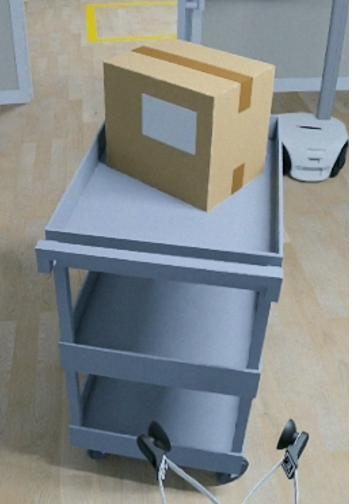

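>>> {"method": "move", "body": {
  "blocking": false,
  "cameras": [],
  "r1": {"joints":{"lift_m":0.63,"wrist_roll_rad":1.57,"gripper_m":0.135},"base":{"strafe_m":0.028}}
}}

>>> {"method": "wait", "body": {
  "seconds": 2.5,
  "cameras": ["r1_wrist_camera","r1_head_camera"]
}}

Scene clock: 449.30 s.
move: r1 moving
r1.base_odometry: x=-4.135 y=+2.757 heading=-0.263
r1.turned_by_wheels: +0.000
r1.turned_by_imu: +0.000
r1.base_tilt: forward=-1.6 right=+1.3
r1.lidar_m: 0.89 3.33 2.35 2.17 2.21 2.26 2.11 2.24 2.65 2.51 2.60 0.89
r1.base_status: strafe_m moving
r1.joint_positions: lift_m=+0.813 arm_m=+0.000 wrist_yaw_rad=+0.003 wrist_pitch_rad=+0.002 wrist_roll_rad=+0.580 gripper_m=+0.115
r1.joint_status: lift_m moving; wrist_roll_rad moving; gripper_m moving
r1.measured_speeds: translate_m=+0.000 strafe_m=+0.037 rotate_rad=+0.002 lift_m=-0.146 arm_m=+0.000 wrist_yaw_rad=+0.000 wrist_pitch_rad=+0.000 wrist_roll_rad=+1.818
r1.motor_effort: lift_m=+11(25) arm_m=-4(4) wheel_0=-2(10) wheel_1=+4(10) wheel_2=+0(1)
r1.servo_current: wrist_yaw_rad=52(59) wrist_pitch_rad=46(46) wrist_roll_rad=98(124) gripper_m=85(85)
r1.hand_pose: x=+0.4595 y=-0.0867 z=+0.9902 quat_wxyz=(+0.958, +0.286, +0.001, +0.001) (m; r1's base frame)
r1.wrist_depth_mm: - - - - - - - / - - - - - - - / - - - - - - - / - - - 1025 1118 - - / - - - 1078 960 - - / - - 917 732 195 1863 1661 / - - - 137 - - 1430
r2: as last shown
r2.base_tilt: forward=-0.7 right=+0.0
r2.lidar_m: 0.55 3.40 1.32 1.82 2.39 1.57 1.41 1.40 1.02 0.94 0.85 0.64
r2.motor_effort: lift_m=+21(21) arm_m=-6(6) wheel_0=+12(13) wheel_1=+1(2) wheel_2=+14(14)
r2.servo_current: wrist_yaw_rad=104(111) wrist_pitch_rad=39(46) wrist_roll_rad=39(59) gripper_m=98(104)
r2.contact_limits: translate_m 0.9
r2.wrist_depth_mm: - - - 163 211 182 - / - - - 163 212 184 167 / - - - 167 217 189 168 / - - - 168 216 187 170 / - - - 167 217 187 171 / - - 184 168 181 189 171 / - - - - 216 182 -
pictures: none
No camera images: "cameras" was empty.

Scene clock: 450.80 s.
earlier move: r1 done
r1.base_odometry: x=-4.135 y=+2.759 heading=-0.263
r1.turned_by_wheels: +0.000
r1.turned_by_imu: +0.000
r1.base_tilt: forward=-1.6 right=+1.3
r1.lidar_m: 0.90 3.32 2.33 2.16 2.24 2.24 2.13 2.23 2.69 2.53 2.60 0.90
r1.base_status: done
r1.joint_positions: lift_m=+0.631 arm_m=+0.000 wrist_yaw_rad=+0.003 wrist_pitch_rad=+0.002 wrist_roll_rad=+1.568 gripper_m=+0.135
r1.joint_status: all done
r1.measured_speeds: all 0
r1.motor_effort: lift_m=+12(25) arm_m=-4(4) wheel_0=+1(10) wheel_1=-2(10) wheel_2=+0(1)
r1.servo_current: wrist_yaw_rad=46(65) wrist_pitch_rad=46(52) wrist_roll_rad=52(124) gripper_m=46(85)
r1.hand_pose: x=+0.4595 y=-0.0867 z=+0.8081 quat_wxyz=(+0.708, +0.706, +0.002, +0.000) (m; r1's base frame)
r1.wrist_depth_mm: - - - - - 1661 1118 / - - - - - 1618 1138 / - - 1078 - - 732 - / - - 1008 - - 759 - / - - - - - 778 - / - 210 - 809 211 196 1138 / - - - 149 - 1708 1182
r2.base_odometry: x=-2.481 y=-2.180 heading=-1.297
r2.turned_by_wheels: +0.000
r2.turned_by_imu: +0.000
r2.base_tilt: forward=-0.7 right=+0.0
r2.lidar_m: 0.55 3.36 1.31 1.82 2.41 1.57 1.40 1.44 1.03 0.94 0.86 0.64
r2.base_status: not commanded
r2.joint_positions: lift_m=+0.860 arm_m=+0.150 wrist_yaw_rad=+0.518 wrist_pitch_rad=+0.002 wrist_roll_rad=+0.000 gripper_m=-0.029
r2.joint_status: not commanded
r2.measured_speeds: all 0
r2.on_its_own: wrist_yaw_rad is at rest, and its servo_current (111 mA) is outside its rest range (0 to 104 mA)
r2.motor_effort: lift_m=+21(21) arm_m=-6(6) wheel_0=+12(13) wheel_1=+2(2) wheel_2=+14(14)
r2.servo_current: wrist_yaw_rad=111(117) wrist_pitch_rad=46(46) wrist_roll_rad=46(59) gripper_m=98(104)
r2.contact_limits: translate_m 0.9
r2.hand_pose: x=+0.6149 y=+0.0669 z=+1.0375 quat_wxyz=(+0.967, +0.000, +0.001, +0.256) (m; r2's base frame)
r2.wrist_depth_mm: - - - 163 211 182 - / - - - 163 211 184 168 / - - - 168 217 189 169 / - - - 168 216 187 170 / - - - 166 216 187 171 / - - 183 167 180 188 172 / - - - - 216 182 -
wait: 1.50 of 2.5 s (r1 has come to rest)
pictures: r1_head_camera, r1_wrist_camera
Images, in order (width x height): r1_head_camera 420x560, r1_wrist_camera 616x392.

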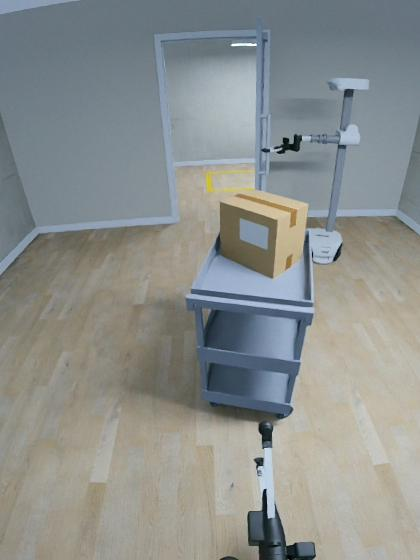

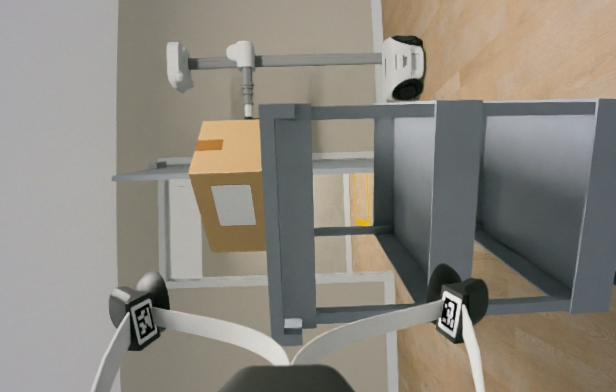

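>>> {"method": "zoom_image", "body": {
  "camera": "r1_wrist_camera",
  "region": [230, 90, 400, 360]
}}

Scaled by 1.867.

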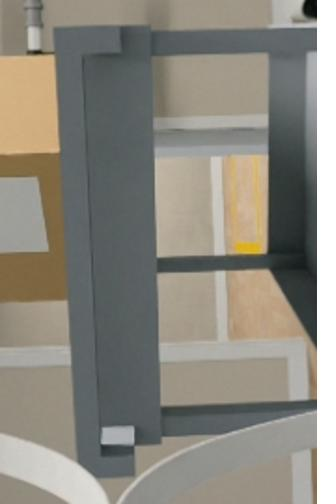

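>>> {"method": "move", "body": {
  "blocking": false,
  "cameras": [],
  "r1": {"joints":{"lift_m":0.698,"gripper_m":0.11},"base":{"translate_m":0.34}}
}}

>>> {"method": "wait", "body": {
  "seconds": 3,
  "cameras": ["r1_wrist_camera","r1_head_camera"]
}}

>>> {"method": "zoom_image", "body": {
  "camera": "r1_wrist_camera",
  "region": [200, 0, 400, 392]
}}

Scene clock: 469.93 s.
move: r1 moving
r1.base_odometry: x=-4.104 y=+2.751 heading=-0.263
r1.turned_by_wheels: +0.000
r1.turned_by_imu: +0.000
r1.base_tilt: forward=-1.6 right=+1.3
r1.lidar_m: 0.89 3.35 2.35 2.16 2.22 2.29 2.14 2.26 2.68 2.52 2.56 0.89
r1.base_status: translate_m moving
r1.joint_positions: lift_m=+0.667 arm_m=+0.000 wrist_yaw_rad=+0.003 wrist_pitch_rad=+0.002 wrist_roll_rad=+1.568 gripper_m=+0.123
r1.joint_status: lift_m moving; gripper_m moving
r1.measured_speeds: translate_m=+0.122 strafe_m=+0.001 rotate_rad=-0.004 lift_m=+0.139 arm_m=+0.000 wrist_yaw_rad=+0.000 wrist_pitch_rad=+0.000 wrist_roll_rad=+0.000
r1.motor_effort: lift_m=+28(28) arm_m=-4(4) wheel_0=+7(8) wheel_1=+4(7) wheel_2=-8(10)
r1.servo_current: wrist_yaw_rad=52(72) wrist_pitch_rad=46(46) wrist_roll_rad=59(65) gripper_m=59(98)
r1.hand_pose: x=+0.4595 y=-0.0867 z=+0.8448 quat_wxyz=(+0.708, +0.706, +0.002, +0.000) (m; r1's base frame)
r1.wrist_depth_mm: - - - - - 1661 1182 / - - - - - 1708 1182 / - - 1078 691 - 699 - / - - 1008 723 - 732 - / - - - 1098 - 759 - / - - - - 211 206 1281 / - - - 146 - 1808 1229
r2.base_odometry: x=-2.481 y=-2.180 heading=-1.297
r2.turned_by_wheels: +0.000
r2.turned_by_imu: +0.000
r2.base_tilt: forward=-0.7 right=+0.0
r2.lidar_m: 0.53 3.36 1.33 1.82 2.38 1.56 1.41 1.42 1.05 0.93 0.85 0.63
r2.base_status: not commanded
r2.joint_positions: lift_m=+0.860 arm_m=+0.150 wrist_yaw_rad=+0.518 wrist_pitch_rad=+0.002 wrist_roll_rad=+0.000 gripper_m=-0.029
r2.joint_status: not commanded
r2.measured_speeds: all 0
r2.motor_effort: lift_m=+21(21) arm_m=-6(6) wheel_0=+12(13) wheel_1=+1(2) wheel_2=+14(14)
r2.servo_current: wrist_yaw_rad=104(111) wrist_pitch_rad=33(46) wrist_roll_rad=39(59) gripper_m=91(104)
r2.contact_limits: translate_m 0.9
r2.hand_pose: x=+0.6149 y=+0.0669 z=+1.0375 quat_wxyz=(+0.967, +0.000, +0.001, +0.256) (m; r2's base frame)
r2.wrist_depth_mm: - - - 163 211 182 - / - - - 163 212 185 168 / - - - 167 218 189 168 / - - - 167 216 187 170 / - - - 166 216 187 171 / - - 184 167 181 189 172 / - - - - 215 182 -
pictures: none
No camera images: "cameras" was empty.

Scene clock: 472.07 s.
earlier move: r1 done
r1.base_odometry: x=-3.806 y=+2.671 heading=-0.262
r1.turned_by_wheels: +0.000
r1.turned_by_imu: +0.000
r1.base_tilt: forward=-1.6 right=+1.3
r1.lidar_m: 0.56 3.34 2.36 2.21 2.25 2.62 2.48 2.57 2.62 2.49 2.55 0.59
r1.base_status: done
r1.joint_positions: lift_m=+0.698 arm_m=+0.000 wrist_yaw_rad=+0.003 wrist_pitch_rad=+0.002 wrist_roll_rad=+1.568 gripper_m=+0.110
r1.joint_status: all done
r1.measured_speeds: all 0
r1.motor_effort: lift_m=+25(28) arm_m=-4(4) wheel_0=+3(9) wheel_1=+1(8) wheel_2=+0(10)
r1.servo_current: wrist_yaw_rad=59(72) wrist_pitch_rad=33(52) wrist_roll_rad=46(65) gripper_m=46(98)
r1.hand_pose: x=+0.4595 y=-0.0867 z=+0.8751 quat_wxyz=(+0.708, +0.706, +0.002, +0.000) (m; r1's base frame)
r1.wrist_depth_mm: - - - - 382 404 404 / - - - 732 - - - / - - 634 621 - - - / - - 676 661 415 - - / - - 809 768 433 - - / - - - - 196 210 - / - - - 136 - 574 -
r2.base_odometry: x=-2.481 y=-2.180 heading=-1.297
r2.turned_by_wheels: +0.000
r2.turned_by_imu: +0.000
r2.base_tilt: forward=-0.7 right=+0.0
r2.lidar_m: 0.56 3.39 1.34 1.79 2.39 1.55 1.42 1.41 1.07 0.95 0.86 0.64
r2.base_status: not commanded
r2.joint_positions: lift_m=+0.860 arm_m=+0.150 wrist_yaw_rad=+0.518 wrist_pitch_rad=+0.002 wrist_roll_rad=+0.000 gripper_m=-0.029
r2.joint_status: not commanded
r2.measured_speeds: all 0
r2.motor_effort: lift_m=+21(21) arm_m=-5(6) wheel_0=+12(13) wheel_1=+2(2) wheel_2=+14(14)
r2.servo_current: wrist_yaw_rad=104(117) wrist_pitch_rad=39(46) wrist_roll_rad=52(59) gripper_m=98(104)
r2.contact_limits: translate_m 0.9
r2.hand_pose: x=+0.6149 y=+0.0669 z=+1.0375 quat_wxyz=(+0.967, +0.000, +0.001, +0.256) (m; r2's base frame)
r2.wrist_depth_mm: - - - 163 211 182 - / - - - 163 212 184 167 / - - - 167 217 189 168 / - - - 168 216 187 170 / - - - 166 216 188 171 / - - 183 167 181 189 171 / - - - - 215 182 -
wait: 2.13 of 3 s (r1 has come to rest)
pictures: r1_head_camera, r1_wrist_camera
Images, in order (width x height): r1_head_camera 420x560, r1_wrist_camera 616x392.

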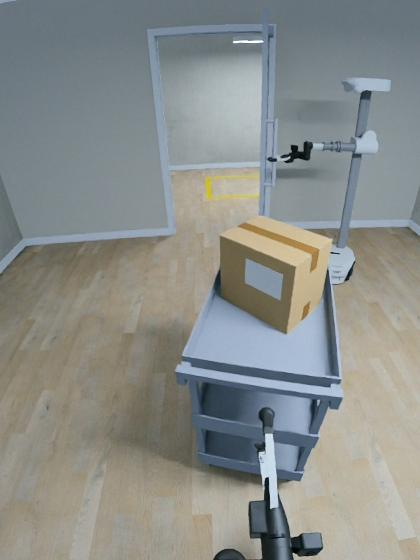

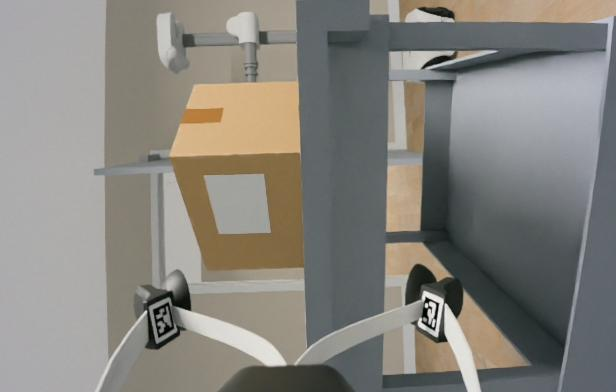

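Scaled by 1.286.

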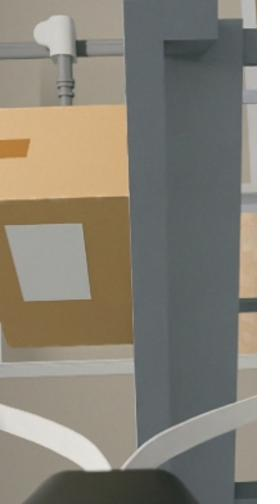

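>>> {"method": "move", "body": {
  "blocking": false,
  "cameras": [],
  "r1": {"joints":{"lift_m":0.69},"base":{"translate_m":0.155,"strafe_m":-0.03},"contact_limits":{"translate_m":0.3},"pace":"slow"}
}}

>>> {"method": "wait", "body": {
  "seconds": 3,
  "cameras": ["r1_wrist_camera","r1_head_camera"]
}}

Scene clock: 486.77 s.
move: r1 moving
r1.base_odometry: x=-3.795 y=+2.665 heading=-0.262
r1.turned_by_wheels: +0.000
r1.turned_by_imu: +0.000
r1.base_tilt: forward=-1.6 right=+1.2
r1.lidar_m: 0.56 3.39 2.36 2.23 2.24 2.66 2.49 2.57 2.64 2.50 2.55 0.55
r1.base_status: translate_m moving; strafe_m moving
r1.joint_positions: lift_m=+0.691 arm_m=+0.000 wrist_yaw_rad=+0.003 wrist_pitch_rad=+0.002 wrist_roll_rad=+1.568 gripper_m=+0.110
r1.joint_status: lift_m moving
r1.measured_speeds: translate_m=+0.048 strafe_m=-0.009 rotate_rad=-0.001 lift_m=+0.000 arm_m=+0.000 wrist_yaw_rad=+0.000 wrist_pitch_rad=+0.000 wrist_roll_rad=+0.000
r1.motor_effort: lift_m=+12(24) arm_m=-4(4) wheel_0=+5(8) wheel_1=+3(4) wheel_2=-5(7)
r1.servo_current: wrist_yaw_rad=33(65) wrist_pitch_rad=39(46) wrist_roll_rad=46(65) gripper_m=46(46)
r1.contact_limits: translate_m 0.3
r1.hand_pose: x=+0.4595 y=-0.0867 z=+0.8681 quat_wxyz=(+0.708, +0.706, +0.002, +0.000) (m; r1's base frame)
r1.wrist_depth_mm: - - - - 370 640 375 / - - 768 707 379 - - / - - 634 609 - - - / - - 668 634 - - - / - - 768 741 960 - - / - - - - 196 199 - / - - - 136 - 1708 -
r2: as last shown
r2.base_tilt: forward=-0.7 right=+0.1
r2.lidar_m: 0.54 3.37 1.32 1.78 2.40 1.56 1.39 1.42 1.04 0.93 0.85 0.64
r2.motor_effort: lift_m=+21(21) arm_m=-6(6) wheel_0=+12(13) wheel_1=+1(2) wheel_2=+14(14)
r2.servo_current: wrist_yaw_rad=98(111) wrist_pitch_rad=39(52) wrist_roll_rad=59(59) gripper_m=91(104)
r2.contact_limits: translate_m 0.9
r2.wrist_depth_mm: - - - 163 211 182 - / - - - 163 211 184 167 / - - - 167 219 189 169 / - - - 168 216 187 170 / - - - 166 217 187 171 / - - 183 167 180 189 172 / - - - - 215 182 -
pictures: none
No camera images: "cameras" was empty.

Scene clock: 489.10 s.
earlier move: r1 done
r1.base_odometry: x=-3.665 y=+2.602 heading=-0.262
r1.turned_by_wheels: +0.000
r1.turned_by_imu: +0.000
r1.base_tilt: forward=-1.6 right=+1.3
r1.lidar_m: 0.42 0.49 2.40 2.25 2.32 2.77 2.63 2.71 2.60 2.46 2.52 0.44
r1.base_status: done
r1.joint_positions: lift_m=+0.691 arm_m=+0.000 wrist_yaw_rad=+0.003 wrist_pitch_rad=+0.002 wrist_roll_rad=+1.568 gripper_m=+0.110
r1.joint_status: all done
r1.measured_speeds: all 0
r1.motor_effort: lift_m=+12(24) arm_m=-4(4) wheel_0=+4(8) wheel_1=+2(7) wheel_2=-2(7)
r1.servo_current: wrist_yaw_rad=46(72) wrist_pitch_rad=39(52) wrist_roll_rad=52(65) gripper_m=46(52)
r1.contact_limits: translate_m 0.3
r1.hand_pose: x=+0.4595 y=-0.0867 z=+0.8681 quat_wxyz=(+0.708, +0.706, +0.002, +0.000) (m; r1's base frame)
r1.wrist_depth_mm: - - - - 226 1618 - / - - 603 574 234 - - / - - 500 462 241 - - / - 525 496 473 249 - - / - - 574 544 257 - - / - - 647 647 195 210 - / - - - 136 278 1863 -
r2.base_odometry: x=-2.481 y=-2.180 heading=-1.297
r2.turned_by_wheels: +0.000
r2.turned_by_imu: +0.000
r2.base_tilt: forward=-0.7 right=+0.1
r2.lidar_m: 0.55 3.36 1.31 1.79 2.41 1.57 1.40 1.43 1.05 0.94 0.89 0.64
r2.base_status: not commanded
r2.joint_positions: lift_m=+0.860 arm_m=+0.150 wrist_yaw_rad=+0.518 wrist_pitch_rad=+0.002 wrist_roll_rad=+0.000 gripper_m=-0.029
r2.joint_status: not commanded
r2.measured_speeds: all 0
r2.motor_effort: lift_m=+21(21) arm_m=-6(6) wheel_0=+12(13) wheel_1=+1(2) wheel_2=+14(15)
r2.servo_current: wrist_yaw_rad=104(111) wrist_pitch_rad=39(52) wrist_roll_rad=59(59) gripper_m=98(111)
r2.contact_limits: translate_m 0.9
r2.hand_pose: x=+0.6149 y=+0.0669 z=+1.0375 quat_wxyz=(+0.967, +0.000, +0.001, +0.256) (m; r2's base frame)
r2.wrist_depth_mm: - - - 163 211 182 - / - - - 163 213 184 168 / - - - 167 218 189 169 / - - - 168 216 187 170 / - - - 166 217 188 171 / - - 184 167 180 189 172 / - - - - 216 182 -
wait: 2.33 of 3 s (r1 has come to rest)
pictures: r1_head_camera, r1_wrist_camera
Images, in order (width x height): r1_head_camera 420x560, r1_wrist_camera 616x392.

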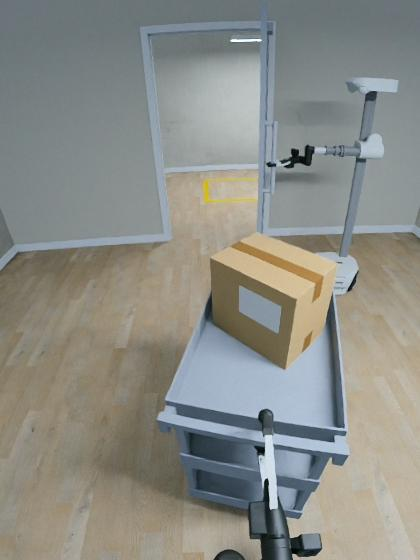

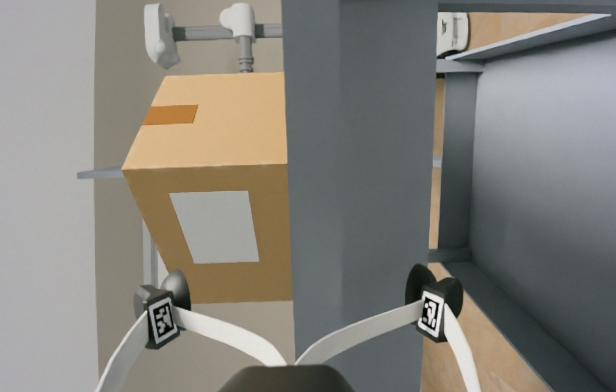

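>>> {"method": "move", "body": {
  "blocking": false,
  "cameras": [],
  "r1": {"joints":{"gripper_m":-0.03}}
}}

>>> {"method": "wait", "body": {
  "seconds": 3,
  "cameras": ["r1_wrist_camera"]
}}

Scene clock: 493.90 s.
move: r1 moving
r1.base_odometry: x=-3.665 y=+2.602 heading=-0.262
r1.turned_by_wheels: +0.000
r1.turned_by_imu: +0.000
r1.base_tilt: forward=-1.6 right=+1.2
r1.lidar_m: 0.44 0.49 2.38 2.26 2.30 2.78 2.64 2.73 2.61 2.46 2.53 0.42
r1.base_status: not commanded
r1.joint_positions: lift_m=+0.691 arm_m=+0.000 wrist_yaw_rad=+0.003 wrist_pitch_rad=+0.002 wrist_roll_rad=+1.568 gripper_m=+0.095
r1.joint_status: gripper_m moving
r1.measured_speeds: all 0
r1.motor_effort: lift_m=+12(13) arm_m=-4(4) wheel_0=+4(4) wheel_1=+2(2) wheel_2=-2(2)
r1.servo_current: wrist_yaw_rad=59(72) wrist_pitch_rad=39(52) wrist_roll_rad=59(65) gripper_m=98(98)
r1.contact_limits: translate_m 0.3
r1.hand_pose: x=+0.4595 y=-0.0867 z=+0.8681 quat_wxyz=(+0.708, +0.706, +0.002, +0.000) (m; r1's base frame)
r1.wrist_depth_mm: - - - - 226 1661 - / - - 603 580 234 - - / - - 496 462 242 - - / - 521 492 473 248 - - / - - 574 549 257 - - / - - 214 647 191 - - / - - - 143 277 1808 -
r2: as last shown
r2.base_tilt: forward=-0.7 right=+0.0
r2.lidar_m: 0.53 3.39 1.32 1.81 2.41 1.56 1.40 1.41 1.04 0.94 0.85 0.63
r2.motor_effort: lift_m=+21(21) arm_m=-6(6) wheel_0=+12(13) wheel_1=+1(2) wheel_2=+14(14)
r2.servo_current: wrist_yaw_rad=104(111) wrist_pitch_rad=39(46) wrist_roll_rad=46(59) gripper_m=98(104)
r2.contact_limits: translate_m 0.9
r2.wrist_depth_mm: - - - 163 211 182 - / - - - 163 212 184 167 / - - - 167 218 189 168 / - - - 167 216 187 170 / - - - 166 217 188 171 / - - 184 168 180 188 172 / - - - - 215 181 -
pictures: none
No camera images: "cameras" was empty.

Scene clock: 495.50 s.
earlier move: r1 done
r1.base_odometry: x=-3.665 y=+2.602 heading=-0.262
r1.turned_by_wheels: +0.000
r1.turned_by_imu: +0.000
r1.base_tilt: forward=-1.6 right=+1.3
r1.lidar_m: 0.41 0.48 2.38 2.25 2.31 2.78 2.64 2.69 2.62 2.47 2.51 0.44
r1.base_status: not commanded
r1.joint_positions: lift_m=+0.690 arm_m=+0.000 wrist_yaw_rad=+0.003 wrist_pitch_rad=+0.007 wrist_roll_rad=+1.568 gripper_m=-0.029
r1.joint_status: all done
r1.measured_speeds: all 0
r1.motor_effort: lift_m=+15(16) arm_m=-4(4) wheel_0=+3(5) wheel_1=+2(2) wheel_2=+1(2)
r1.servo_current: wrist_yaw_rad=52(72) wrist_pitch_rad=52(59) wrist_roll_rad=52(72) gripper_m=85(195)
r1.contact_limits: translate_m 0.3
r1.hand_pose: x=+0.4595 y=-0.0867 z=+0.8664 quat_wxyz=(+0.708, +0.706, +0.003, -0.002) (m; r1's base frame)
r1.wrist_depth_mm: - - - 221 222 1576 - / - - 585 224 229 - - / - 500 488 235 239 - - / - 504 496 241 246 - - / - - 569 250 254 - - / - - 204 197 181 1863 - / - - - 144 180 1499 -
r2.base_odometry: x=-2.481 y=-2.180 heading=-1.297
r2.turned_by_wheels: +0.000
r2.turned_by_imu: +0.000
r2.base_tilt: forward=-0.7 right=+0.0
r2.lidar_m: 0.56 3.38 1.31 1.77 2.42 1.56 1.41 1.43 1.03 0.93 0.86 0.63
r2.base_status: not commanded
r2.joint_positions: lift_m=+0.860 arm_m=+0.150 wrist_yaw_rad=+0.518 wrist_pitch_rad=+0.002 wrist_roll_rad=+0.000 gripper_m=-0.029
r2.joint_status: not commanded
r2.measured_speeds: all 0
r2.motor_effort: lift_m=+21(21) arm_m=-6(6) wheel_0=+12(13) wheel_1=+1(2) wheel_2=+14(14)
r2.servo_current: wrist_yaw_rad=98(111) wrist_pitch_rad=39(46) wrist_roll_rad=39(59) gripper_m=98(104)
r2.contact_limits: translate_m 0.9
r2.hand_pose: x=+0.6149 y=+0.0669 z=+1.0375 quat_wxyz=(+0.967, +0.000, +0.001, +0.256) (m; r2's base frame)
r2.wrist_depth_mm: - - - 163 211 182 - / - - - 163 211 184 168 / - - - 168 218 189 168 / - - - 168 216 187 170 / - - - 166 217 187 171 / - - 183 167 180 188 171 / - - - - 216 182 -
wait: 1.60 of 3 s (r1 has come to rest)
pictures: r1_wrist_camera
Images, in order (width x height): r1_wrist_camera 616x392.

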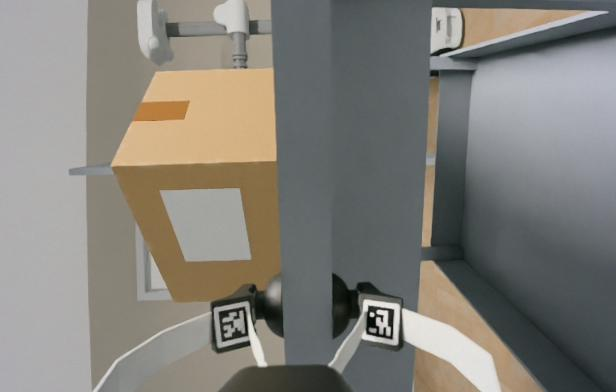

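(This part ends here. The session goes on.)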